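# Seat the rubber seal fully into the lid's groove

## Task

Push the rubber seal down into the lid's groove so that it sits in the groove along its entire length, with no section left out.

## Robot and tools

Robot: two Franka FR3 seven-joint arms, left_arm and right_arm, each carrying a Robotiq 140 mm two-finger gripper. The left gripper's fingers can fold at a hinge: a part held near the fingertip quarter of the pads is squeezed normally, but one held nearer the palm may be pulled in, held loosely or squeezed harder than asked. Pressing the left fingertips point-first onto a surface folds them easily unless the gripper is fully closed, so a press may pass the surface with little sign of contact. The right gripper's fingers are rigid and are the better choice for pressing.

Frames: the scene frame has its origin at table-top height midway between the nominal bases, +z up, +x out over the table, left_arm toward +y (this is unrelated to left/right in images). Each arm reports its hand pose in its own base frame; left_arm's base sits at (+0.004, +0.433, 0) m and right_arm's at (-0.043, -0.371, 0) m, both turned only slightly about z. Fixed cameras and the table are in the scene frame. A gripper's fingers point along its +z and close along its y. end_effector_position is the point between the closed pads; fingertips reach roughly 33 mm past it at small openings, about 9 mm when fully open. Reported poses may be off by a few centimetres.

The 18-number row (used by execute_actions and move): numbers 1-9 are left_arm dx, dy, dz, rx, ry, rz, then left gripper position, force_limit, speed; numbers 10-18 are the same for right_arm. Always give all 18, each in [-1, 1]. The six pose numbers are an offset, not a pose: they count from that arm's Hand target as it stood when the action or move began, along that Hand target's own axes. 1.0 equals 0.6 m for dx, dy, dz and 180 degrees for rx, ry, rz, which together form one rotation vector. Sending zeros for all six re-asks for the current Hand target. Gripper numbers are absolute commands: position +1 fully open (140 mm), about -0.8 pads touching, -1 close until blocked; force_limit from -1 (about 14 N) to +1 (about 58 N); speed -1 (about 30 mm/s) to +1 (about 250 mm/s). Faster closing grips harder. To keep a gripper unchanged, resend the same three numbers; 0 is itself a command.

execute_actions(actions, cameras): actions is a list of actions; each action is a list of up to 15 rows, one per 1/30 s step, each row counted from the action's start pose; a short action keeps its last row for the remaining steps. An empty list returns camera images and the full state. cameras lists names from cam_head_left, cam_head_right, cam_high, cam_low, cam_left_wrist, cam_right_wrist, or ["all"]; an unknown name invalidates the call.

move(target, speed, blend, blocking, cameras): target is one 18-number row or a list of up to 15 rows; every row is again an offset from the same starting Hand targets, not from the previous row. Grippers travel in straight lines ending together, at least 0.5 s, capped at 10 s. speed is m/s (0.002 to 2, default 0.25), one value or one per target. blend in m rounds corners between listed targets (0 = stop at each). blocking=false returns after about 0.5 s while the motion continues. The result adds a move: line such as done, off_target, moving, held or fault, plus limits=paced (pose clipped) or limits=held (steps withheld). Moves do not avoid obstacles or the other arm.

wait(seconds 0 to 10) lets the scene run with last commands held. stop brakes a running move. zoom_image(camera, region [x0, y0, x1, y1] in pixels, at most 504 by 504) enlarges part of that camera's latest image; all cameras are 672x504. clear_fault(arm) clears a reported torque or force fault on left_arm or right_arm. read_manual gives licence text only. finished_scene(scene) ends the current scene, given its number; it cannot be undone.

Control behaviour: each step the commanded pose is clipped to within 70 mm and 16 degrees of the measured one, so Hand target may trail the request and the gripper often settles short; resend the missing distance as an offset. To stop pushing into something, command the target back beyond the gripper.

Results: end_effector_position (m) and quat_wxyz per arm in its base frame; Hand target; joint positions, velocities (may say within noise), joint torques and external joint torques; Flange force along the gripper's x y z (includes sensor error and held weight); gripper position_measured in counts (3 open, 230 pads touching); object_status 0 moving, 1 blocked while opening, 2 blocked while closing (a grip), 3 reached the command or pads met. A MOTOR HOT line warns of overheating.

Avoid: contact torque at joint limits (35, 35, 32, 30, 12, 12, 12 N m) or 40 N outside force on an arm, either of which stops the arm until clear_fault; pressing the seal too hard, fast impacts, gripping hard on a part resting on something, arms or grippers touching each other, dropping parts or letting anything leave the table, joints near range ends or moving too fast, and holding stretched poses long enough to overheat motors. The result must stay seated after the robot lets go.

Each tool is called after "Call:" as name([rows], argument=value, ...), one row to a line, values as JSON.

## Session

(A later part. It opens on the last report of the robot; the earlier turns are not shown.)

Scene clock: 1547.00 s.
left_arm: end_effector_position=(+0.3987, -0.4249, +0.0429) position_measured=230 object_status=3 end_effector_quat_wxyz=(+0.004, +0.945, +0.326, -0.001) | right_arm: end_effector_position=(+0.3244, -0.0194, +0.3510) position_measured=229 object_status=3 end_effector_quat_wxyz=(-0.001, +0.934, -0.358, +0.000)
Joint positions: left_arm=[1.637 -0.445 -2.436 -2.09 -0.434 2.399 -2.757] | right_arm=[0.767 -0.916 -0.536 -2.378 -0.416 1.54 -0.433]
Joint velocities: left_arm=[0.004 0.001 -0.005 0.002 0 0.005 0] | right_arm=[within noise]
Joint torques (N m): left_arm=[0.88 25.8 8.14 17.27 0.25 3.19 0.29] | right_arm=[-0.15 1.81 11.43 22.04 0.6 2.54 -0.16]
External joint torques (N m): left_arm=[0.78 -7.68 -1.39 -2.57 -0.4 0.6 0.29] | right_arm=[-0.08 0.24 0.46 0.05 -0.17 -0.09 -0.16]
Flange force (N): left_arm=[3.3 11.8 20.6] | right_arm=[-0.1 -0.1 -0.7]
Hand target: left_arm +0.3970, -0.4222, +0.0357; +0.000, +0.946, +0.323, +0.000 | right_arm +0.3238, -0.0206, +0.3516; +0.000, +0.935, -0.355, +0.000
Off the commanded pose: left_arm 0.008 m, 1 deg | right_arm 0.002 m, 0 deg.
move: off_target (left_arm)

Call:
move([
  [0,0,-0.0163,0,0,0,-1,-1,-1,0,0,0,0,0,0,-0.795,-1,-1],
  [0.02,-0.003,-0.0163,0,0,0,-1,-1,-1,0,0,0,0,0,0,-0.795,-1,-1],
  [0.02,-0.003,-0.002,0,0,0,-1,-1,-1,0,0,0,0,0,0,-0.795,-1,-1],
  [0.02,-0.003,-0.0163,0,0,0,-1,-1,-1,0,0,0,0,0,0,-0.795,-1,-1],
  [0.04,-0.0075,-0.0163,0,0,0,-1,-1,-1,0,0,0,0,0,0,-0.795,-1,-1],
  [0.04,-0.0075,-0.002,0,0,0,-1,-1,-1,0,0,0,0,0,0,-0.795,-1,-1],
  [0.04,-0.0075,-0.0163,0,0,0,-1,-1,-1,0,0,0,0,0,0,-0.795,-1,-1],
  [0.06,-0.012,-0.0163,0,0,0,-1,-1,-1,0,0,0,0,0,0,-0.795,-1,-1],
  [0.06,-0.012,-0.002,0,0,0,-1,-1,-1,0,0,0,0,0,0,-0.795,-1,-1],
], speed=[0.03,0.1,0.015,0.03,0.1,0.015,0.03,0.1,0.015], blend=[0.002,0.002,0,0.002,0.002,0,0.002,0.002,0], cameras=["cam_left_wrist"])

Call:
zoom_image(camera="cam_left_wrist", region=[240, 60, 440, 260])

Scene clock: 1580.17 s.
left_arm: end_effector_position=(+0.4219, -0.3956, +0.0428) position_measured=230 object_status=3 end_effector_quat_wxyz=(+0.002, +0.945, +0.326, -0.001) | right_arm: end_effector_position=(+0.3244, -0.0194, +0.3510) position_measured=229 object_status=3 end_effector_quat_wxyz=(-0.001, +0.934, -0.358, +0.000)
Joint positions: left_arm=[1.71 -0.433 -2.447 -2.102 -0.416 2.402 -2.705] | right_arm=[0.767 -0.916 -0.536 -2.378 -0.416 1.54 -0.433]
Joint velocities: left_arm=[0.003 0 -0.003 -0.002 0 0 0.004] | right_arm=[within noise]
Joint torques (N m): left_arm=[0.65 26.59 7.53 17.8 0.03 3.65 0.27] | right_arm=[-0.13 1.78 11.48 22.04 0.61 2.52 -0.17]
External joint torques (N m): left_arm=[0.78 -6.77 -1.44 -2.14 -0.62 1.07 0.27] | right_arm=[-0.12 0.17 0.5 0.07 -0.16 -0.12 -0.17]
Flange force (N): left_arm=[3.7 10.6 20.2] | right_arm=[-0.3 0.2 -0.8]
Hand target: left_arm +0.4211, -0.3945, +0.0369; +0.000, +0.946, +0.323, +0.000 | right_arm +0.3238, -0.0206, +0.3516; +0.000, +0.935, -0.355, +0.000
Off the commanded pose: left_arm 0.006 m, 0 deg | right_arm 0.002 m, 0 deg.
move: off_target (left_arm)
Images, in order (width x height): cam_left_wrist 672x504.

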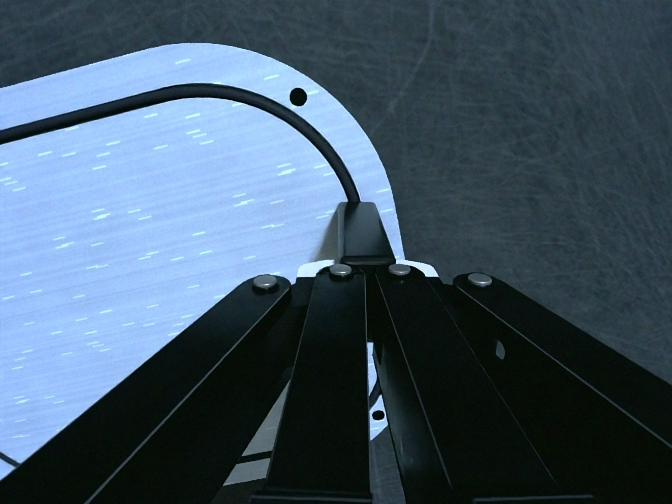

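Scaled by 2.520 from the camera's 672x504 image, which has a finer 960x720 frame.

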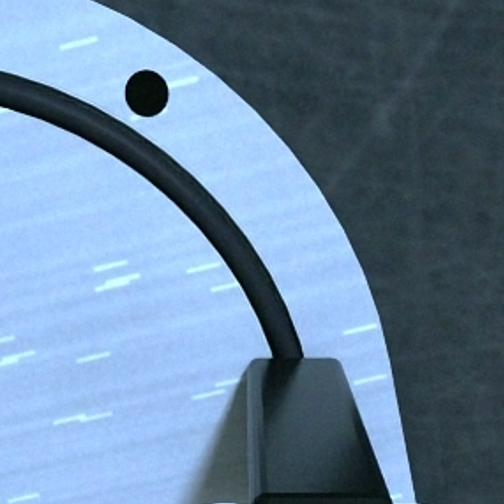

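Call:
move([
  [0,0,-0.02,0,0,0,-1,-1,-1,0,0,0,0,0,0,-0.795,-1,-1],
  [-0.06,-0.04,-0.2,0,0,0,-1,-1,-1,0,0,0,0,0,0,-0.795,-1,-1],
], speed=[0.03,0.12], blend=[0.005,0], cameras=["cam_left_wrist","cam_high"])

Call:
zoom_image(camera="cam_high", region=[330, 140, 480, 260])

Scene clock: 1592.87 s.
left_arm: end_effector_position=(+0.3792, -0.3991, +0.1574) position_measured=230 object_status=3 end_effector_quat_wxyz=(+0.002, +0.947, +0.321, +0.001) | right_arm: end_effector_position=(+0.3244, -0.0194, +0.3510) position_measured=229 object_status=3 end_effector_quat_wxyz=(-0.001, +0.934, -0.358, +0.000)
Joint positions: left_arm=[1.483 -0.112 -2.279 -2.146 -0.107 2.221 -2.959] | right_arm=[0.767 -0.916 -0.536 -2.378 -0.416 1.54 -0.433]
Joint velocities: left_arm=[0.001 -0.001 0.002 0 0 0 -0.007] | right_arm=[within noise]
Joint torques (N m): left_arm=[-0.06 22.89 4.76 23.08 1.05 2.26 -0.3] | right_arm=[-0.09 1.81 11.42 22.05 0.6 2.53 -0.19]
External joint torques (N m): left_arm=[-0.08 0.32 1.98 -0.13 0.28 -0.3 -0.3] | right_arm=[-0.06 0.21 0.44 0.06 -0.17 -0.11 -0.19]
Flange force (N): left_arm=[0.2 -4.6 -2.9] | right_arm=[-0.1 0.0 -0.8]
Hand target: left_arm +0.3779, -0.3976, +0.1569; +0.000, +0.946, +0.323, +0.000 | right_arm +0.3238, -0.0206, +0.3516; +0.000, +0.935, -0.355, +0.000
Off the commanded pose: left_arm 0.002 m, 0 deg | right_arm 0.002 m, 0 deg.
move: done
Images, in order (width x height): cam_high 672x504, cam_left_wrist 672x504.

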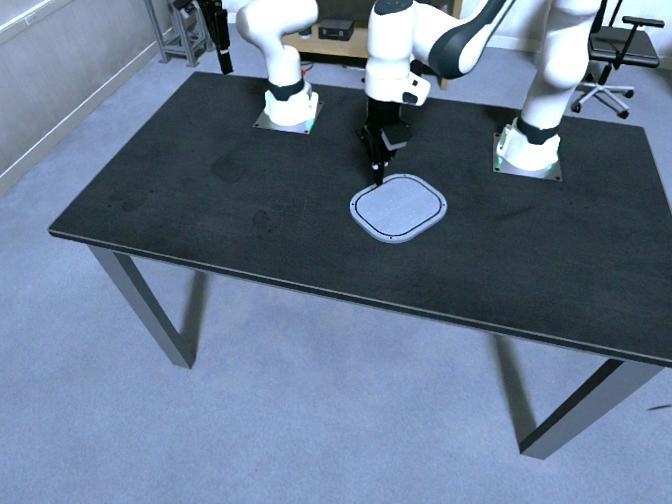

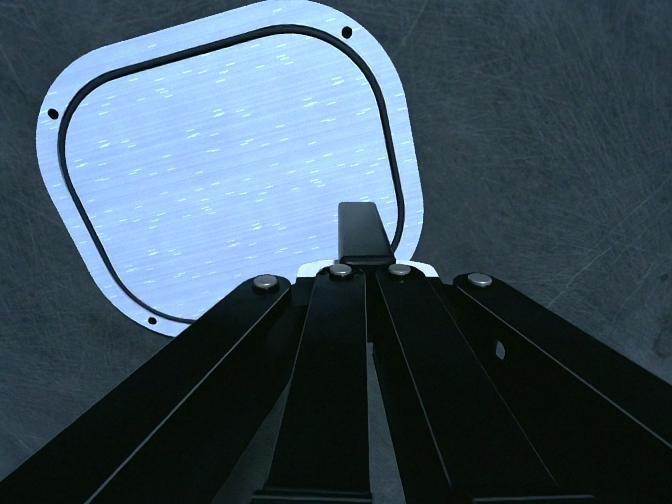

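Scaled by 3.360 from the camera's 672x504 image, which has a finer 960x720 frame.

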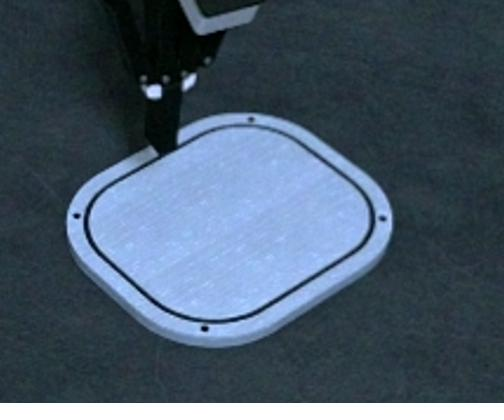

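Call:
zoom_image(camera="cam_left_wrist", region=[230, 0, 430, 200])

Call:
zoom_image(camera="cam_left_wrist", region=[40, 40, 240, 240])

Scaled by 2.520 from the camera's 672x504 image, which has a finer 960x720 frame.

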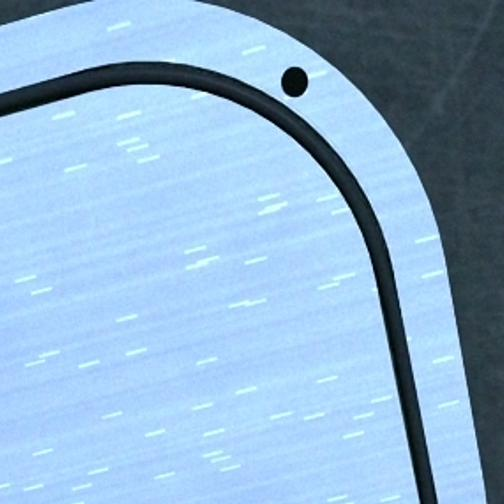

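Scaled by 2.520 from the camera's 672x504 image, which has a finer 960x720 frame.

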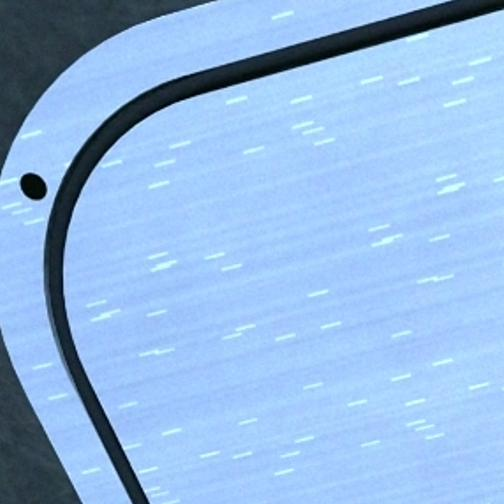

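Call:
zoom_image(camera="cam_left_wrist", region=[310, 10, 420, 120])

Call:
zoom_image(camera="cam_left_wrist", region=[330, 110, 440, 220])

Scaled by 4.582 from the camera's 672x504 image, which has a finer 960x720 frame.

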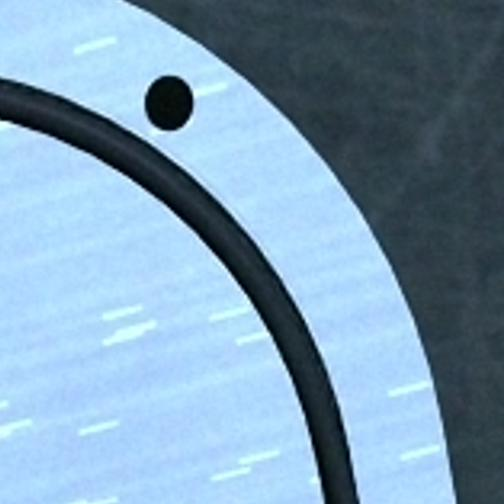

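Scaled by 4.582 from the camera's 672x504 image, which has a finer 960x720 frame.

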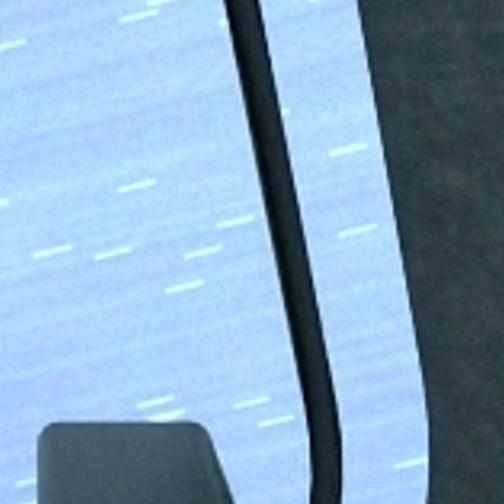

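Call:
wait(seconds=0, cameras=["cam_low"])

Scene clock: 1660.73 s.
left_arm: end_effector_position=(+0.3792, -0.3991, +0.1574) position_measured=230 object_status=3 end_effector_quat_wxyz=(+0.002, +0.947, +0.322, +0.001) | right_arm: end_effector_position=(+0.3244, -0.0194, +0.3510) position_measured=229 object_status=3 end_effector_quat_wxyz=(-0.001, +0.934, -0.358, +0.000)
Joint positions: left_arm=[1.483 -0.112 -2.279 -2.146 -0.107 2.221 -2.961] | right_arm=[0.767 -0.916 -0.536 -2.378 -0.416 1.54 -0.433]
Joint torques (N m): left_arm=[-0.07 22.89 4.72 23.08 1.05 2.26 -0.23] | right_arm=[-0.16 1.78 11.47 22.02 0.62 2.52 -0.14]
External joint torques (N m): left_arm=[-0.04 0.28 1.98 -0.15 0.29 -0.3 -0.23] | right_arm=[-0.2 0.14 0.38 0.08 -0.17 -0.11 -0.14]
Flange force (N): left_arm=[0.5 -4.3 -2.7] | right_arm=[-0.2 0.3 -0.7]
Hand target: left_arm +0.3779, -0.3976, +0.1569; +0.000, +0.946, +0.323, +0.000 | right_arm +0.3238, -0.0206, +0.3516; +0.000, +0.935, -0.355, +0.000
Tool commands: left_gripper/position=-1.0 left_gripper/force_limit=-1.0 left_gripper/speed=-1.0 right_gripper/position=-0.795 right_gripper/force_limit=-1.0 right_gripper/speed=-1.0
Off the commanded pose: left_arm 0.002 m, 0 deg | right_arm 0.002 m, 0 deg.
Images, in order (width x height): cam_low 672x504.

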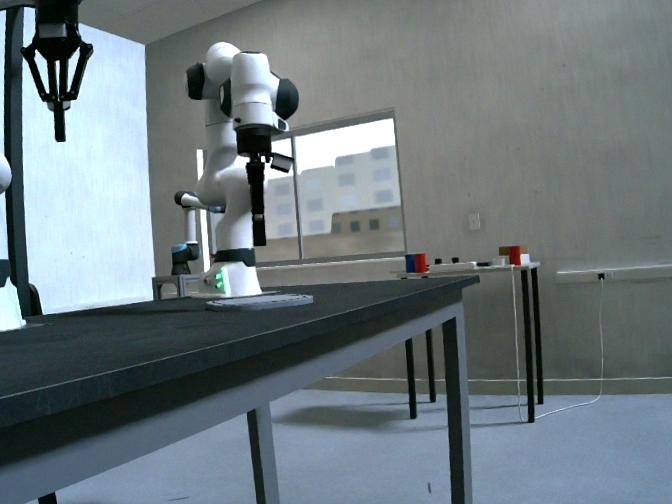

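Call:
zoom_image(camera="cam_low", region=[200, 270, 320, 330])

Scaled by 4.200 from the camera's 672x504 image, which has a finer 960x720 frame.

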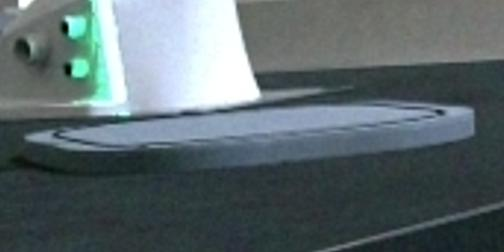

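Call:
move([
  [0.08,0.0387,0.16,0,0,0,-1,-1,-1,0,0,0,0,0,0,-0.795,-1,-1],
  [0.08,0.0387,0.198,0,0,0,-1,-1,-1,0,0,0,0,0,0,-0.795,-1,-1],
  [0.08,0.0387,0.1832,0,0,0,-1,-1,-1,0,0,0,0,0,0,-0.795,-1,-1],
  [0.1003,0.0312,0.1832,0,0,0,-1,-1,-1,0,0,0,0,0,0,-0.795,-1,-1],
  [0.1003,0.0312,0.198,0,0,0,-1,-1,-1,0,0,0,0,0,0,-0.795,-1,-1],
], speed=[0.12,0.015,0.03,0.1,0.015], blend=[0.005,0,0.002,0.002,0], cameras=["cam_left_wrist"])

Call:
zoom_image(camera="cam_left_wrist", region=[220, 60, 420, 260])

Scene clock: 1719.90 s.
left_arm: end_effector_position=(+0.4384, -0.3769, +0.0427) position_measured=230 object_status=3 end_effector_quat_wxyz=(+0.002, +0.945, +0.326, +0.000) | right_arm: end_effector_position=(+0.3244, -0.0194, +0.3510) position_measured=229 object_status=3 end_effector_quat_wxyz=(-0.001, +0.934, -0.358, +0.000)
Joint positions: left_arm=[1.78 -0.421 -2.477 -2.107 -0.39 2.412 -2.68] | right_arm=[0.767 -0.916 -0.536 -2.378 -0.416 1.54 -0.433]
Joint velocities: left_arm=[0.003 0.001 -0.001 -0.002 0 0.001 0.005] | right_arm=[within noise]
Joint torques (N m): left_arm=[0.8 28.61 7.82 18.11 0.29 3.02 0.3] | right_arm=[-0.13 1.75 11.49 22.05 0.62 2.53 -0.1]
External joint torques (N m): left_arm=[0.86 -5.09 -0.66 -1.9 -0.35 0.42 0.3] | right_arm=[-0.14 0.14 0.43 0.06 -0.15 -0.12 -0.1]
Flange force (N): left_arm=[3.6 7.0 14.1] | right_arm=[-0.4 0.2 -0.7]
Hand target: left_arm +0.4370, -0.3755, +0.0381; +0.000, +0.946, +0.323, +0.000 | right_arm +0.3238, -0.0206, +0.3516; +0.000, +0.935, -0.355, +0.000
Off the commanded pose: left_arm 0.005 m, 0 deg | right_arm 0.002 m, 0 deg.
move: off_target (left_arm)
Images, in order (width x height): cam_left_wrist 672x504.

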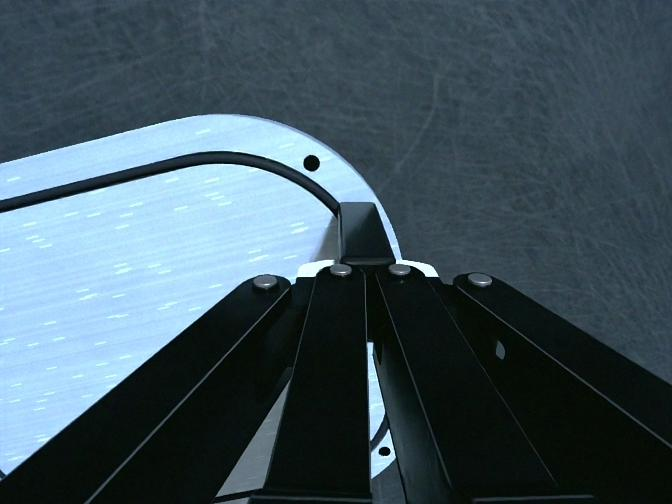

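Scaled by 2.520 from the camera's 672x504 image, which has a finer 960x720 frame.

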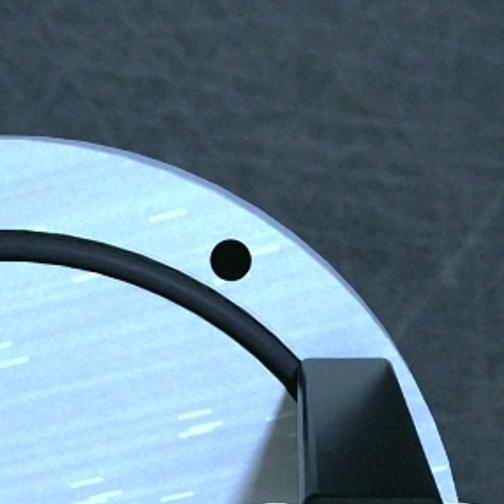

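Call:
move([
  [0,0,-0.0133,0,0,0,-1,-1,-1,0,0,0,0,0,0,-0.795,-1,-1],
  [0.0192,-0.0142,-0.0133,0,0,0,-1,-1,-1,0,0,0,0,0,0,-0.795,-1,-1],
  [0.0192,-0.0142,0,0,0,0,-1,-1,-1,0,0,0,0,0,0,-0.795,-1,-1],
  [0.0192,-0.0142,-0.0133,0,0,0,-1,-1,-1,0,0,0,0,0,0,-0.795,-1,-1],
  [0.0353,-0.0297,-0.0133,0,0,0,-1,-1,-1,0,0,0,0,0,0,-0.795,-1,-1],
  [0.0353,-0.0297,0,0,0,0,-1,-1,-1,0,0,0,0,0,0,-0.795,-1,-1],
  [0.0353,-0.0297,-0.0133,0,0,0,-1,-1,-1,0,0,0,0,0,0,-0.795,-1,-1],
  [0.047,-0.0493,-0.0133,0,0,0,-1,-1,-1,0,0,0,0,0,0,-0.795,-1,-1],
  [0.047,-0.0493,0,0,0,0,-1,-1,-1,0,0,0,0,0,0,-0.795,-1,-1],
], speed=[0.03,0.1,0.015,0.03,0.1,0.015,0.03,0.1,0.015], blend=[0.002,0.002,0,0.002,0.002,0,0.002,0.002,0], cameras=["cam_left_wrist"])

Scene clock: 1755.23 s.
left_arm: end_effector_position=(+0.4421, -0.3360, +0.0424) position_measured=230 object_status=3 end_effector_quat_wxyz=(+0.002, +0.945, +0.326, +0.000) | right_arm: end_effector_position=(+0.3244, -0.0194, +0.3510) position_measured=229 object_status=3 end_effector_quat_wxyz=(-0.001, +0.934, -0.358, +0.000)
Joint positions: left_arm=[1.813 -0.36 -2.462 -2.193 -0.358 2.449 -2.636] | right_arm=[0.767 -0.916 -0.536 -2.378 -0.416 1.54 -0.433]
Joint velocities: left_arm=[0.003 0 -0.004 0 -0.001 0.004 0.004] | right_arm=[within noise]
Joint torques (N m): left_arm=[0.44 26.01 6.96 17.84 0.11 3.18 0.24] | right_arm=[-0.14 1.76 11.48 22.06 0.6 2.51 -0.21]
External joint torques (N m): left_arm=[0.48 -5.07 -0.33 -1.84 -0.51 0.6 0.24] | right_arm=[-0.2 0.19 0.33 0.05 -0.19 -0.14 -0.21]
Flange force (N): left_arm=[3.5 6.8 15.0] | right_arm=[0.1 0.3 -0.6]
Hand target: left_arm +0.4412, -0.3349, +0.0381; +0.000, +0.946, +0.323, +0.000 | right_arm +0.3238, -0.0206, +0.3516; +0.000, +0.935, -0.355, +0.000
Off the commanded pose: left_arm 0.005 m, 0 deg | right_arm 0.002 m, 0 deg.
move: off_target (left_arm)
Images, in order (width x height): cam_left_wrist 672x504.

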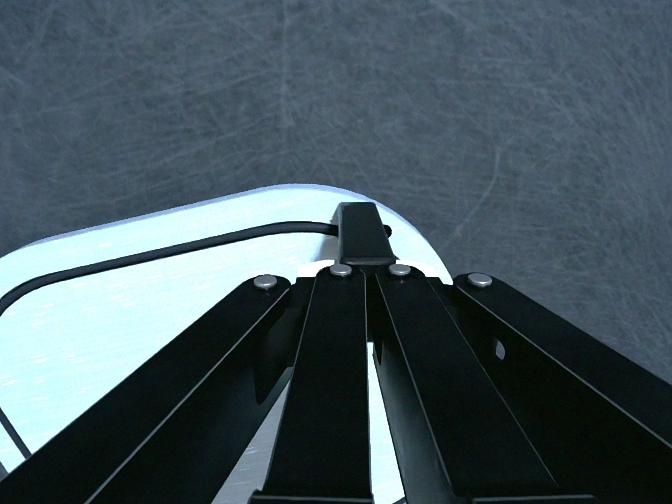

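Call:
move([
  [0,0,-0.0133,0,0,0,-1,-1,-1,0,0,0,0,0,0,-0.795,-1,-1],
  [0.005,-0.0233,-0.0133,0,0,0,-1,-1,-1,0,0,0,0,0,0,-0.795,-1,-1],
  [0.005,-0.0233,0,0,0,0,-1,-1,-1,0,0,0,0,0,0,-0.795,-1,-1],
  [0.005,-0.0233,-0.0133,0,0,0,-1,-1,-1,0,0,0,0,0,0,-0.795,-1,-1],
  [0.0067,-0.0467,-0.0133,0,0,0,-1,-1,-1,0,0,0,0,0,0,-0.795,-1,-1],
  [0.0067,-0.0467,0,0,0,0,-1,-1,-1,0,0,0,0,0,0,-0.795,-1,-1],
  [0.0067,-0.0467,-0.0133,0,0,0,-1,-1,-1,0,0,0,0,0,0,-0.795,-1,-1],
  [0.0037,-0.07,-0.0133,0,0,0,-1,-1,-1,0,0,0,0,0,0,-0.795,-1,-1],
  [0.0037,-0.07,0.0005,0,0,0,-1,-1,-1,0,0,0,0,0,0,-0.795,-1,-1],
  [0.0037,-0.07,-0.0133,0,0,0,-1,-1,-1,0,0,0,0,0,0,-0.795,-1,-1],
  [-0.0018,-0.0933,-0.0133,0,0,0,-1,-1,-1,0,0,0,0,0,0,-0.795,-1,-1],
  [-0.0018,-0.0933,0.0005,0,0,0,-1,-1,-1,0,0,0,0,0,0,-0.795,-1,-1],
], speed=[0.03,0.1,0.015,0.03,0.1,0.015,0.03,0.1,0.015,0.03,0.1,0.015], blend=[0.002,0.002,0,0.002,0.002,0,0.002,0.002,0,0.002,0.002,0], cameras=["cam_left_wrist"])

Scene clock: 1782.87 s.
left_arm: end_effector_position=(+0.4069, -0.2931, +0.0421) position_measured=230 object_status=3 end_effector_quat_wxyz=(+0.003, +0.946, +0.324, -0.001) | right_arm: end_effector_position=(+0.3244, -0.0194, +0.3510) position_measured=229 object_status=3 end_effector_quat_wxyz=(-0.001, +0.934, -0.358, +0.000)
Joint positions: left_arm=[1.738 -0.214 -2.378 -2.391 -0.269 2.533 -2.661] | right_arm=[0.767 -0.916 -0.536 -2.378 -0.416 1.54 -0.433]
Joint velocities: left_arm=[0.001 0 -0.001 -0.001 -0.003 0.004 -0.001] | right_arm=[within noise]
Joint torques (N m): left_arm=[0.77 18.84 4.39 17.39 0.04 3.17 0.17] | right_arm=[-0.13 1.79 11.47 22.03 0.6 2.53 -0.19]
External joint torques (N m): left_arm=[0.84 -5.6 -0.08 -1.79 -0.51 0.58 0.17] | right_arm=[-0.11 0.14 0.48 0.09 -0.17 -0.1 -0.19]
Flange force (N): left_arm=[5.9 11.4 21.0] | right_arm=[-0.2 0.2 -0.8]
Hand target: left_arm +0.4061, -0.2913, +0.0378; +0.000, +0.946, +0.323, +0.000 | right_arm +0.3238, -0.0206, +0.3516; +0.000, +0.935, -0.355, +0.000
Off the commanded pose: left_arm 0.005 m, 0 deg | right_arm 0.002 m, 0 deg.
move: off_target (left_arm)
Images, in order (width x height): cam_left_wrist 672x504.

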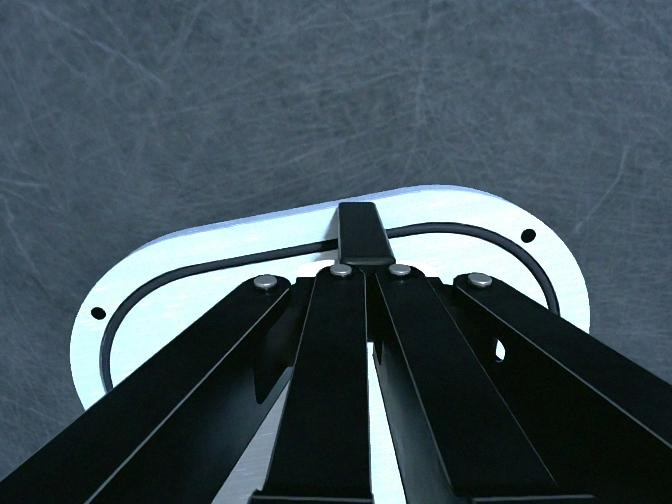

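Call:
zoom_image(camera="cam_left_wrist", region=[385, 200, 585, 330])

Call:
zoom_image(camera="cam_left_wrist", region=[90, 220, 340, 390])

Scaled by 2.520 from the camera's 672x504 image, which has a finer 960x720 frame.

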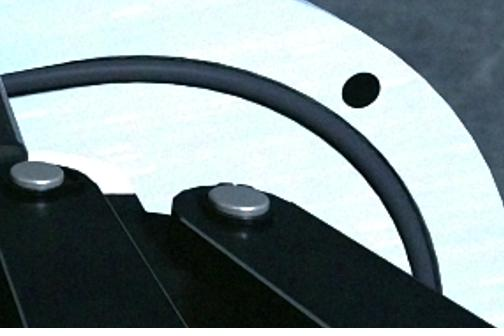

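Scaled by 2.016 from the camera's 672x504 image, which has a finer 960x720 frame.

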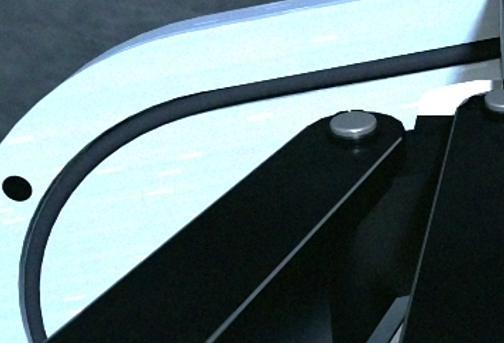

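Call:
move([
  [0,0,-0.03,0,0,0,-1,-1,-1,0,0,0,0,0,0,-0.795,-1,-1],
  [-0.05,-0.01,-0.17,0,0,0.05,-1,-1,-1,0,0,0,0,0,0,-0.795,-1,-1],
  [-0.3332,-0.0757,-0.1987,0,0,0.333,-1,-1,-1,0,0,0,0,0,0,-0.795,-1,-1],
], speed=[0.03,0.12,0.15], blend=[0.005,0.02,0], cameras=["cam_left_wrist"])

Scene clock: 1832.63 s.
left_arm: end_effector_position=(+0.2206, -0.3791, +0.1573) position_measured=230 object_status=3 end_effector_quat_wxyz=(+0.001, +0.982, -0.188, +0.001) | right_arm: end_effector_position=(+0.3244, -0.0194, +0.3510) position_measured=229 object_status=3 end_effector_quat_wxyz=(-0.001, +0.934, -0.358, +0.000)
Joint positions: left_arm=[1.397 0.319 -2.448 -2.511 0.26 2.248 -2.434] | right_arm=[0.767 -0.916 -0.536 -2.378 -0.416 1.54 -0.433]
Joint velocities: left_arm=[0 0.001 0 0 0 -0.002 0.006] | right_arm=[within noise]
Joint torques (N m): left_arm=[-0.06 13.94 -3.69 22.96 1.02 2.32 0.28] | right_arm=[-0.1 1.8 11.42 22.06 0.6 2.53 -0.17]
External joint torques (N m): left_arm=[-0.06 0.32 2.07 0.23 0.28 -0.3 0.28] | right_arm=[-0.09 0.21 0.41 0.06 -0.17 -0.11 -0.17]
Flange force (N): left_arm=[3.8 -1.4 0.2] | right_arm=[-0.1 0.0 -0.7]
Hand target: left_arm +0.2201, -0.3777, +0.1569; +0.000, +0.981, -0.193, +0.000 | right_arm +0.3238, -0.0206, +0.3516; +0.000, +0.935, -0.355, +0.000
Off the commanded pose: left_arm 0.002 m, 1 deg | right_arm 0.002 m, 0 deg.
move: done
Images, in order (width x height): cam_left_wrist 672x504.

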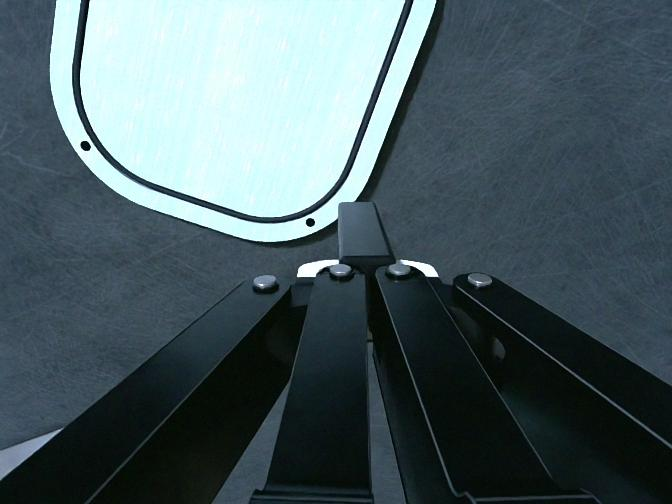

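Call:
zoom_image(camera="cam_left_wrist", region=[250, 80, 410, 240])

Call:
zoom_image(camera="cam_left_wrist", region=[60, 80, 260, 240])

Call:
zoom_image(camera="cam_left_wrist", region=[330, 0, 450, 120])

Scaled by 3.150 from the camera's 672x504 image, which has a finer 960x720 frame.

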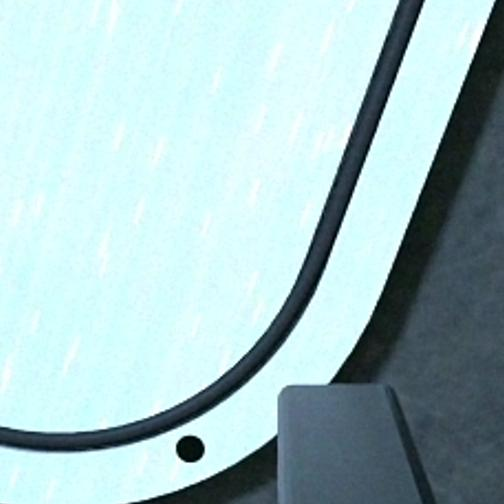

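Scaled by 2.520 from the camera's 672x504 image, which has a finer 960x720 frame.

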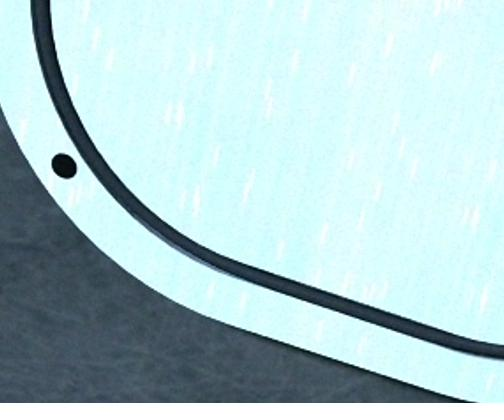

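Scaled by 4.200 from the camera's 672x504 image, which has a finer 960x720 frame.

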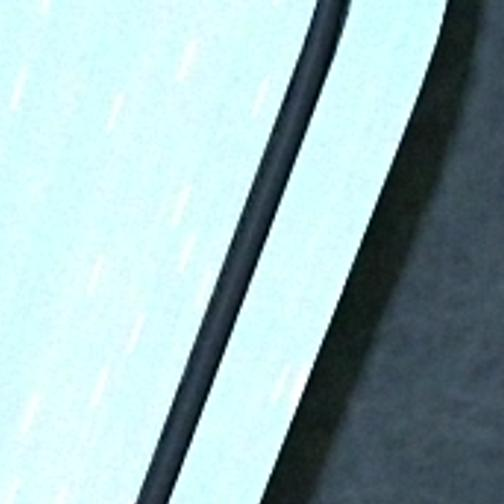

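Call:
move(target=[0.1333,0.0167,0,0,0,0,-1,-1,-1,0,0,0,0,0,0,-0.795,-1,-1], speed=0.12, cameras=["cam_left_wrist"])

Scene clock: 1857.33 s.
left_arm: end_effector_position=(+0.2910, -0.4175, +0.1573) position_measured=230 object_status=3 end_effector_quat_wxyz=(+0.001, +0.982, -0.190, +0.002) | right_arm: end_effector_position=(+0.3244, -0.0194, +0.3510) position_measured=229 object_status=3 end_effector_quat_wxyz=(-0.001, +0.934, -0.358, +0.000)
Joint positions: left_arm=[1.327 0.064 -2.296 -2.291 0.064 2.251 -2.198] | right_arm=[0.767 -0.916 -0.536 -2.378 -0.416 1.54 -0.433]
Joint velocities: left_arm=[0 0 0 -0.001 0 0 0.005] | right_arm=[within noise]
Joint torques (N m): left_arm=[-0.1 16.63 0.5 23.75 0.39 2.33 0.3] | right_arm=[-0.15 1.76 11.39 21.99 0.61 2.53 -0.17]
External joint torques (N m): left_arm=[-0.15 -1.24 1.96 0.56 -0.34 -0.3 0.3] | right_arm=[-0.2 0.16 0.29 -0.01 -0.17 -0.11 -0.17]
Flange force (N): left_arm=[10.4 4.0 3.1] | right_arm=[0.0 0.4 -0.4]
Hand target: left_arm +0.2904, -0.4172, +0.1569; +0.000, +0.981, -0.193, +0.000 | right_arm +0.3238, -0.0206, +0.3516; +0.000, +0.935, -0.355, +0.000
Off the commanded pose: left_arm 0.001 m, 0 deg | right_arm 0.002 m, 0 deg.
move: done
Images, in order (width x height): cam_left_wrist 672x504.

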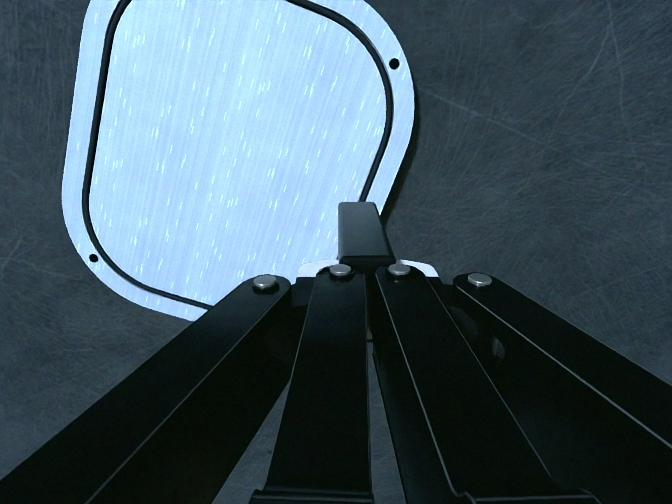

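Call:
zoom_image(camera="cam_left_wrist", region=[300, 0, 430, 130])

Call:
zoom_image(camera="cam_left_wrist", region=[330, 90, 430, 190])

Scaled by 3.877 from the camera's 672x504 image, which has a finer 960x720 frame.

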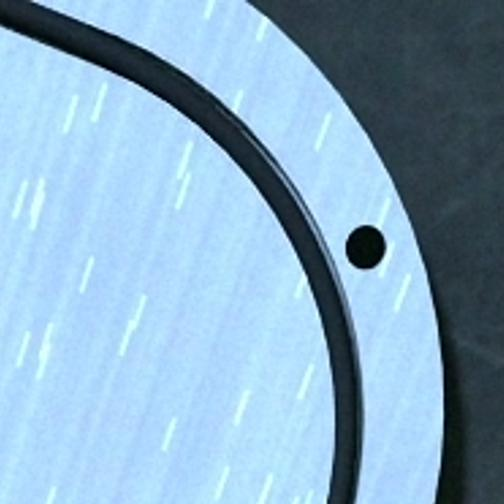

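Scaled by 5.040 from the camera's 672x504 image, which has a finer 960x720 frame.

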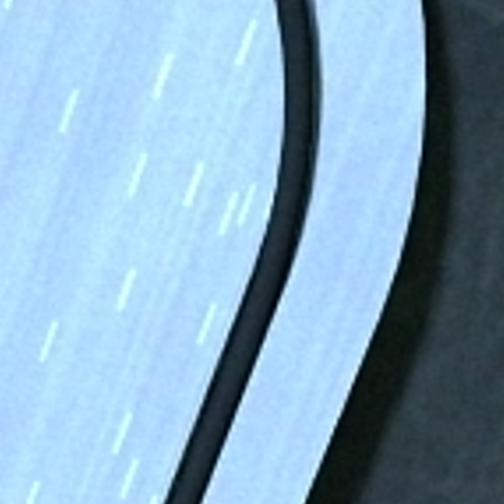

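Call:
move([
  [0.096,0.0363,0.17,0,0,-0.044,-1,-1,-1,0,0,0,0,0,0,-0.795,-1,-1],
  [0.096,0.0363,0.1857,0,0,-0.044,-1,-1,-1,0,0,0,0,0,0,-0.795,-1,-1],
  [0.0972,0.0447,0.1995,0,0,-0.044,-1,-1,-1,0,0,0,0,0,0,-0.795,-1,-1],
  [0.0972,0.0447,0.1807,0,0,-0.044,-1,-1,-1,0,0,0,0,0,0,-0.795,-1,-1],
  [0.1102,0.0332,0.1807,0,0,-0.094,-1,-1,-1,0,0,0,0,0,0,-0.795,-1,-1],
  [0.1102,0.0332,0.1857,0,0,-0.094,-1,-1,-1,0,0,0,0,0,0,-0.795,-1,-1],
  [0.1127,0.0412,0.1995,0,0,-0.094,-1,-1,-1,0,0,0,0,0,0,-0.795,-1,-1],
], speed=[0.12,0.03,0.01,0.03,0.1,0.03,0.01], blend=[0.003,0.0005,0,0.002,0.002,0.0005,0], cameras=["cam_left_wrist"])

Call:
zoom_image(camera="cam_left_wrist", region=[240, 60, 440, 260])

Scene clock: 1916.23 s.
left_arm: end_effector_position=(+0.3463, -0.4660, +0.0427) position_measured=230 object_status=3 end_effector_quat_wxyz=(+0.003, +0.999, -0.048, +0.001) | right_arm: end_effector_position=(+0.3244, -0.0194, +0.3510) position_measured=229 object_status=3 end_effector_quat_wxyz=(-0.001, +0.934, -0.358, +0.000)
Joint positions: left_arm=[1.506 -0.447 -2.42 -2.095 -0.438 2.397 -2.111] | right_arm=[0.767 -0.916 -0.536 -2.378 -0.416 1.54 -0.433]
Joint torques (N m): left_arm=[-0.47 27.37 7.6 18.48 -0.15 2.99 -0.18] | right_arm=[-0.12 1.86 11.52 22.02 0.6 2.53 -0.19]
External joint torques (N m): left_arm=[-0.49 -5.76 -2.05 -1.37 -0.79 0.34 -0.18] | right_arm=[-0.2 0.15 0.44 0.09 -0.18 -0.11 -0.19]
Flange force (N): left_arm=[6.8 8.8 16.0] | right_arm=[-0.2 0.3 -0.7]
Hand target: left_arm +0.3437, -0.4656, +0.0373; +0.000, +0.999, -0.046, +0.000 | right_arm +0.3238, -0.0206, +0.3516; +0.000, +0.935, -0.355, +0.000
Off the commanded pose: left_arm 0.006 m, 0 deg | right_arm 0.002 m, 0 deg.
move: off_target (left_arm); blend cut to 0.0015 m at target 5
Images, in order (width x height): cam_left_wrist 672x504.

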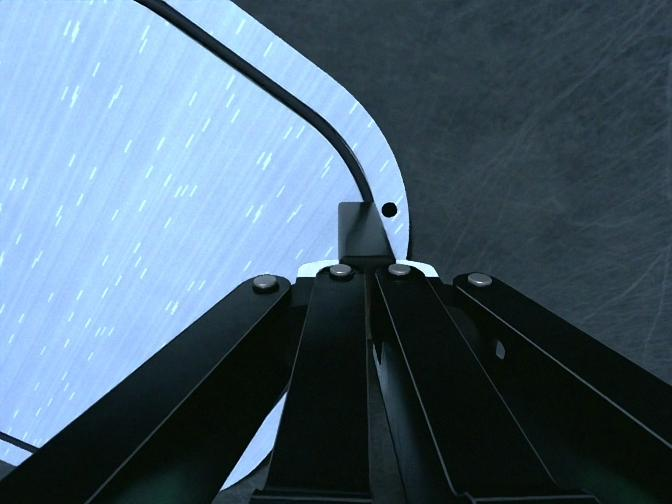

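Scaled by 2.520 from the camera's 672x504 image, which has a finer 960x720 frame.

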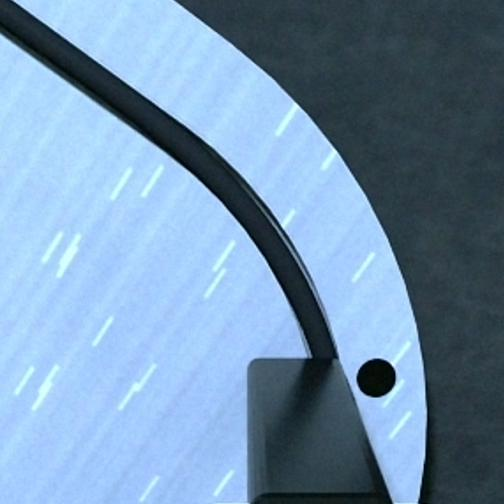

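Call:
move([
  [0,0,-0.0157,0,0,0,-1,-1,-1,0,0,0,0,0,0,-0.795,-1,-1],
  [0.0165,0.0055,-0.0157,0,0,-0.094,-1,-1,-1,0,0,0,0,0,0,-0.795,-1,-1],
  [0.0187,0.0127,0,0,0,-0.094,-1,-1,-1,0,0,0,0,0,0,-0.795,-1,-1],
  [0.0187,0.0127,-0.0157,0,0,-0.094,-1,-1,-1,0,0,0,0,0,0,-0.795,-1,-1],
  [0.0337,0,-0.0157,0,0,-0.133,-1,-1,-1,0,0,0,0,0,0,-0.795,-1,-1],
  [0.0367,0.0068,0,0,0,-0.133,-1,-1,-1,0,0,0,0,0,0,-0.795,-1,-1],
  [0.0367,0.0068,-0.0157,0,0,-0.133,-1,-1,-1,0,0,0,0,0,0,-0.795,-1,-1],
  [0.0493,-0.0075,-0.0157,0,0,-0.183,-1,-1,-1,0,0,0,0,0,0,-0.795,-1,-1],
  [0.0535,-0.0012,0,0,0,-0.183,-1,-1,-1,0,0,0,0,0,0,-0.795,-1,-1],
], speed=[0.03,0.1,0.01,0.03,0.1,0.01,0.03,0.1,0.01], blend=[0.001,0.0005,0,0.001,0.0005,0,0.001,0.0005,0], cameras=["cam_left_wrist"])

Call:
zoom_image(camera="cam_left_wrist", region=[240, 60, 440, 260])

Scene clock: 1958.57 s.
left_arm: end_effector_position=(+0.3787, -0.4692, +0.0441) position_measured=230 object_status=3 end_effector_quat_wxyz=(+0.004, +0.972, +0.237, +0.001) | right_arm: end_effector_position=(+0.3244, -0.0194, +0.3510) position_measured=229 object_status=3 end_effector_quat_wxyz=(-0.001, +0.934, -0.358, +0.000)
Joint positions: left_arm=[1.422 -0.588 -2.261 -1.996 -0.617 2.305 -2.54] | right_arm=[0.767 -0.916 -0.536 -2.378 -0.416 1.54 -0.433]
Joint torques (N m): left_arm=[0.17 26.78 11.71 17.17 -0.24 2.84 -0.2] | right_arm=[-0.15 1.75 11.41 22.05 0.6 2.53 -0.15]
External joint torques (N m): left_arm=[0.16 -6.34 -2.68 -1.78 -0.95 0.23 -0.2] | right_arm=[-0.13 0.17 0.39 0.07 -0.17 -0.11 -0.15]
Flange force (N): left_arm=[2.6 11.9 17.7] | right_arm=[-0.1 0.2 -0.7]
Hand target: left_arm +0.3757, -0.4679, +0.0373; +0.000, +0.971, +0.239, +0.000 | right_arm +0.3238, -0.0206, +0.3516; +0.000, +0.935, -0.355, +0.000
Off the commanded pose: left_arm 0.008 m, 1 deg | right_arm 0.002 m, 0 deg.
move: off_target (left_arm)
Images, in order (width x height): cam_left_wrist 672x504.

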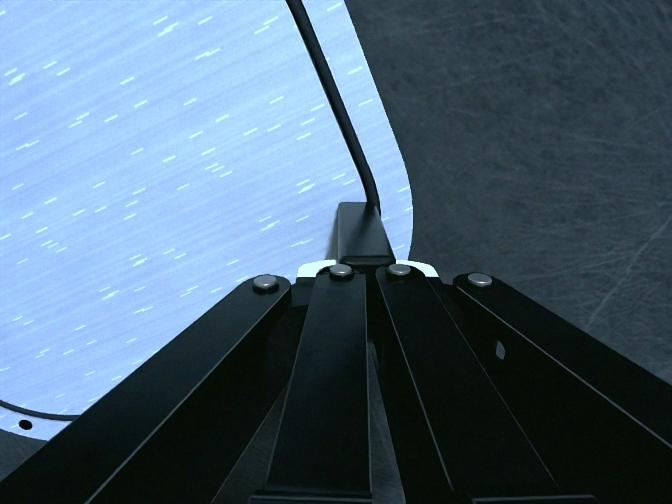

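Scaled by 2.520 from the camera's 672x504 image, which has a finer 960x720 frame.

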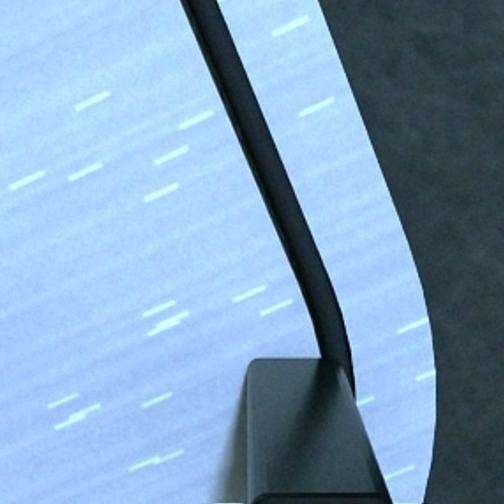

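Call:
move([
  [0,0,-0.03,0,0,0,-1,-1,-1,0,0,0,0,0,0,-0.795,-1,-1],
  [-0.0833,-0.1102,-0.1993,0,0,0.2778,-1,-1,-1,0,0,0,0,0,0,-0.795,-1,-1],
], speed=[0.03,0.12], blend=[0.005,0], cameras=["cam_left_wrist"])

Call:
zoom_image(camera="cam_left_wrist", region=[300, 0, 430, 130])

Scene clock: 1995.67 s.
left_arm: end_effector_position=(+0.3023, -0.4339, +0.1575) position_measured=230 object_status=3 end_effector_quat_wxyz=(+0.002, +0.982, -0.189, +0.002) | right_arm: end_effector_position=(+0.3244, -0.0194, +0.3510) position_measured=229 object_status=3 end_effector_quat_wxyz=(-0.001, +0.934, -0.358, +0.000)
Joint positions: left_arm=[1.238 -0.021 -2.198 -2.225 -0.021 2.241 -2.138] | right_arm=[0.767 -0.916 -0.536 -2.378 -0.416 1.54 -0.433]
Joint velocities: left_arm=[0 -0.001 0.001 0 -0.001 0 0.007] | right_arm=[within noise]
Joint torques (N m): left_arm=[0.15 18.26 1.6 23.12 1.01 2.34 0.3] | right_arm=[-0.11 1.81 11.43 22.03 0.59 2.53 -0.16]
External joint torques (N m): left_arm=[0.09 0.36 1 -0.17 0.28 -0.3 0.3] | right_arm=[-0.18 0.17 0.33 0.05 -0.2 -0.12 -0.16]
Flange force (N): left_arm=[-1.1 -2.6 -1.5] | right_arm=[0.0 0.3 -0.6]
Hand target: left_arm +0.3007, -0.4325, +0.1568; +0.000, +0.981, -0.194, +0.000 | right_arm +0.3238, -0.0206, +0.3516; +0.000, +0.935, -0.355, +0.000
Off the commanded pose: left_arm 0.002 m, 1 deg | right_arm 0.002 m, 0 deg.
move: done
Images, in order (width x height): cam_left_wrist 672x504.

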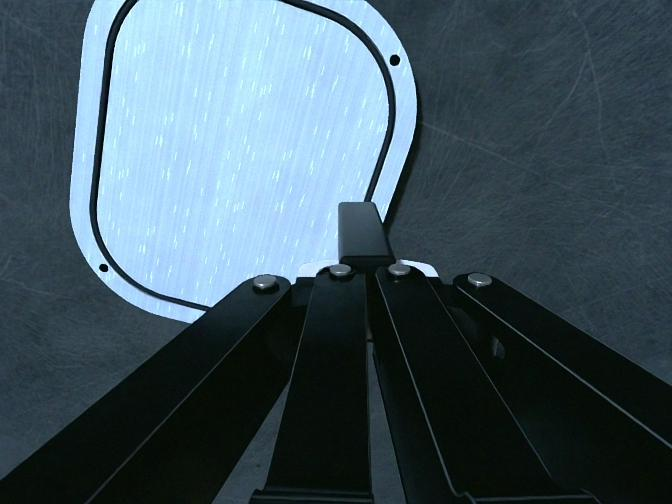

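Scaled by 3.877 from the camera's 672x504 image, which has a finer 960x720 frame.

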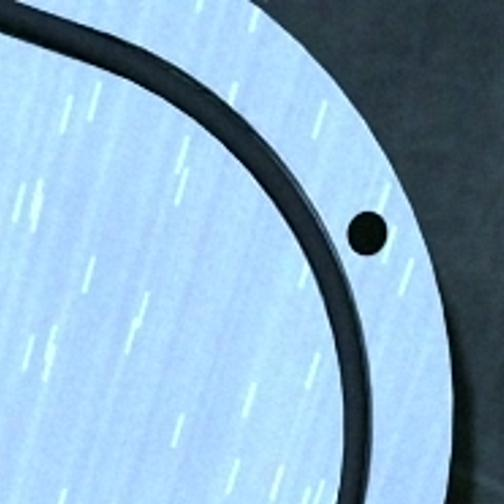

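Call:
move([
  [0.1182,0.0538,0.17,0,0,-0.1,-1,-1,-1,0,0,0,0,0,0,-0.795,-1,-1],
  [0.1182,0.0538,0.197,0,0,-0.1,-1,-1,-1,0,0,0,0,0,0,-0.795,-1,-1],
], speed=[0.12,0.015], blend=[0.003,0], cameras=["cam_left_wrist"])

Call:
zoom_image(camera="cam_left_wrist", region=[240, 60, 440, 260])

Scene clock: 2026.10 s.
left_arm: end_effector_position=(+0.3544, -0.4900, +0.0437) position_measured=230 object_status=3 end_effector_quat_wxyz=(+0.002, +0.999, -0.036, -0.001) | right_arm: end_effector_position=(+0.3244, -0.0194, +0.3510) position_measured=229 object_status=3 end_effector_quat_wxyz=(-0.001, +0.934, -0.358, +0.000)
Joint positions: left_arm=[1.482 -0.535 -2.384 -1.99 -0.51 2.331 -2.108] | right_arm=[0.767 -0.916 -0.536 -2.378 -0.416 1.54 -0.433]
Joint velocities: left_arm=[0.004 -0.002 -0.003 0 0 0.006 0] | right_arm=[within noise]
Joint torques (N m): left_arm=[0.78 29.78 11.09 18.68 0.1 3.28 0.23] | right_arm=[-0.11 1.84 11.43 22.04 0.6 2.53 -0.15]
External joint torques (N m): left_arm=[0.82 -5.38 -0.82 -1.12 -0.57 0.65 0.23] | right_arm=[-0.16 0.16 0.39 0.18 -0.18 -0.09 -0.14]
Flange force (N): left_arm=[8.6 7.0 14.1] | right_arm=[0.1 0.1 -0.9]
Hand target: left_arm +0.3541, -0.4893, +0.0386; +0.000, +0.999, -0.038, +0.000 | right_arm +0.3238, -0.0206, +0.3516; +0.000, +0.935, -0.355, +0.000
Off the commanded pose: left_arm 0.005 m, 0 deg | right_arm 0.002 m, 0 deg.
move: off_target (left_arm)
Images, in order (width x height): cam_left_wrist 672x504.

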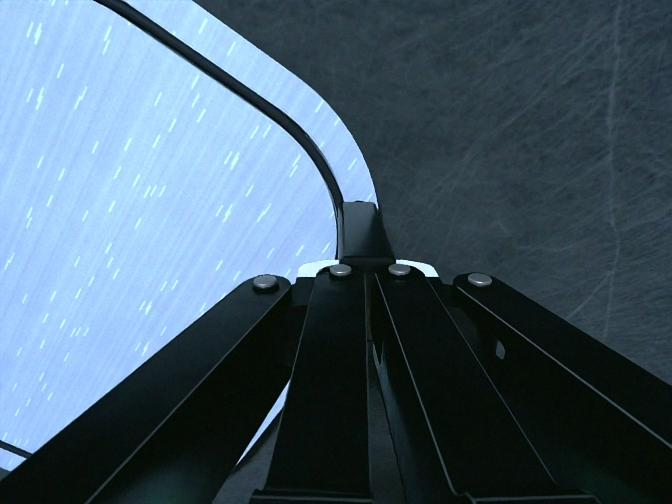

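Scaled by 2.520 from the camera's 672x504 image, which has a finer 960x720 frame.

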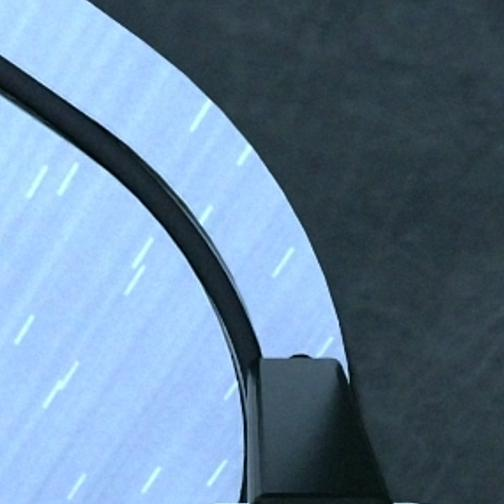

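Call:
move([
  [0,0,-0.0133,0,0,0,-1,-1,-1,0,0,0,0,0,0,-0.795,-1,-1],
  [0.0067,-0.0112,-0.0133,0,0,-0.017,-1,-1,-1,0,0,0,0,0,0,-0.795,-1,-1],
  [0.0067,-0.0112,0,0,0,-0.017,-1,-1,-1,0,0,0,0,0,0,-0.795,-1,-1],
  [0.0067,-0.0112,-0.0133,0,0,-0.017,-1,-1,-1,0,0,0,0,0,0,-0.795,-1,-1],
  [0.0258,-0.013,-0.0133,0,0,-0.072,-1,-1,-1,0,0,0,0,0,0,-0.795,-1,-1],
  [0.0258,-0.013,0,0,0,-0.072,-1,-1,-1,0,0,0,0,0,0,-0.795,-1,-1],
  [0.0258,-0.013,-0.0133,0,0,-0.072,-1,-1,-1,0,0,0,0,0,0,-0.795,-1,-1],
  [0.0442,-0.0187,-0.0133,0,0,-0.128,-1,-1,-1,0,0,0,0,0,0,-0.795,-1,-1],
  [0.0442,-0.0187,0,0,0,-0.128,-1,-1,-1,0,0,0,0,0,0,-0.795,-1,-1],
  [0.0442,-0.0187,-0.0133,0,0,-0.128,-1,-1,-1,0,0,0,0,0,0,-0.795,-1,-1],
  [0.0608,-0.0275,-0.0133,0,0,-0.183,-1,-1,-1,0,0,0,0,0,0,-0.795,-1,-1],
  [0.0608,-0.0275,0,0,0,-0.183,-1,-1,-1,0,0,0,0,0,0,-0.795,-1,-1],
], speed=[0.03,0.15,0.017,0.03,0.2,0.017,0.03,0.2,0.017,0.03,0.2,0.017], blend=[0.002,0.002,0,0.002,0.002,0,0.002,0.002,0,0.002,0.002,0], cameras=["cam_left_wrist"])

Scene clock: 2068.33 s.
left_arm: end_effector_position=(+0.3952, -0.4763, +0.0452) position_measured=230 object_status=3 end_effector_quat_wxyz=(+0.004, +0.970, +0.243, +0.002) | right_arm: end_effector_position=(+0.3244, -0.0194, +0.3510) position_measured=229 object_status=3 end_effector_quat_wxyz=(-0.001, +0.934, -0.358, +0.000)
Joint positions: left_arm=[1.425 -0.66 -2.224 -1.926 -0.677 2.252 -2.514] | right_arm=[0.767 -0.916 -0.536 -2.378 -0.416 1.54 -0.433]
Joint velocities: left_arm=[0 -0.001 0 0 0.001 0.001 -0.007] | right_arm=[within noise]
Joint torques (N m): left_arm=[0.22 28.47 13.75 17.64 -0.41 2.89 -0.32] | right_arm=[-0.08 1.79 11.45 22 0.59 2.53 -0.17]
External joint torques (N m): left_arm=[0.34 -5.95 -2.58 -1 -1.15 0.28 -0.32] | right_arm=[-0.16 -0.04 0.41 0.18 -0.19 -0.1 -0.17]
Flange force (N): left_arm=[3.0 13.5 16.1] | right_arm=[-0.3 0.6 -0.8]
Hand target: left_arm +0.3917, -0.4756, +0.0387; +0.000, +0.969, +0.247, +0.000 | right_arm +0.3238, -0.0206, +0.3516; +0.000, +0.935, -0.355, +0.000
Off the commanded pose: left_arm 0.007 m, 1 deg | right_arm 0.002 m, 0 deg.
move: off_target (left_arm)
Images, in order (width x height): cam_left_wrist 672x504.

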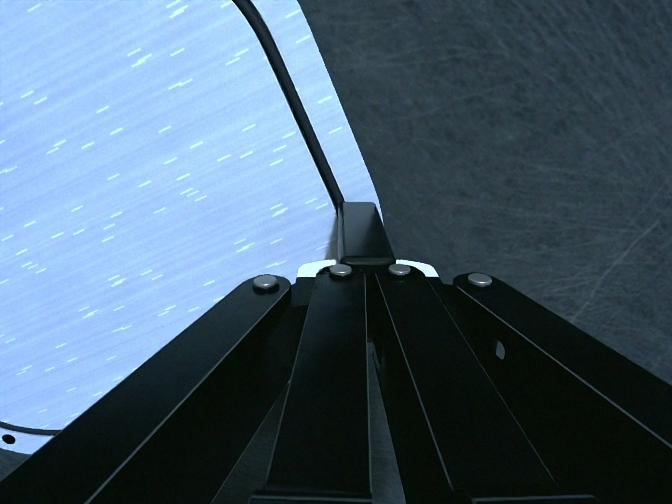

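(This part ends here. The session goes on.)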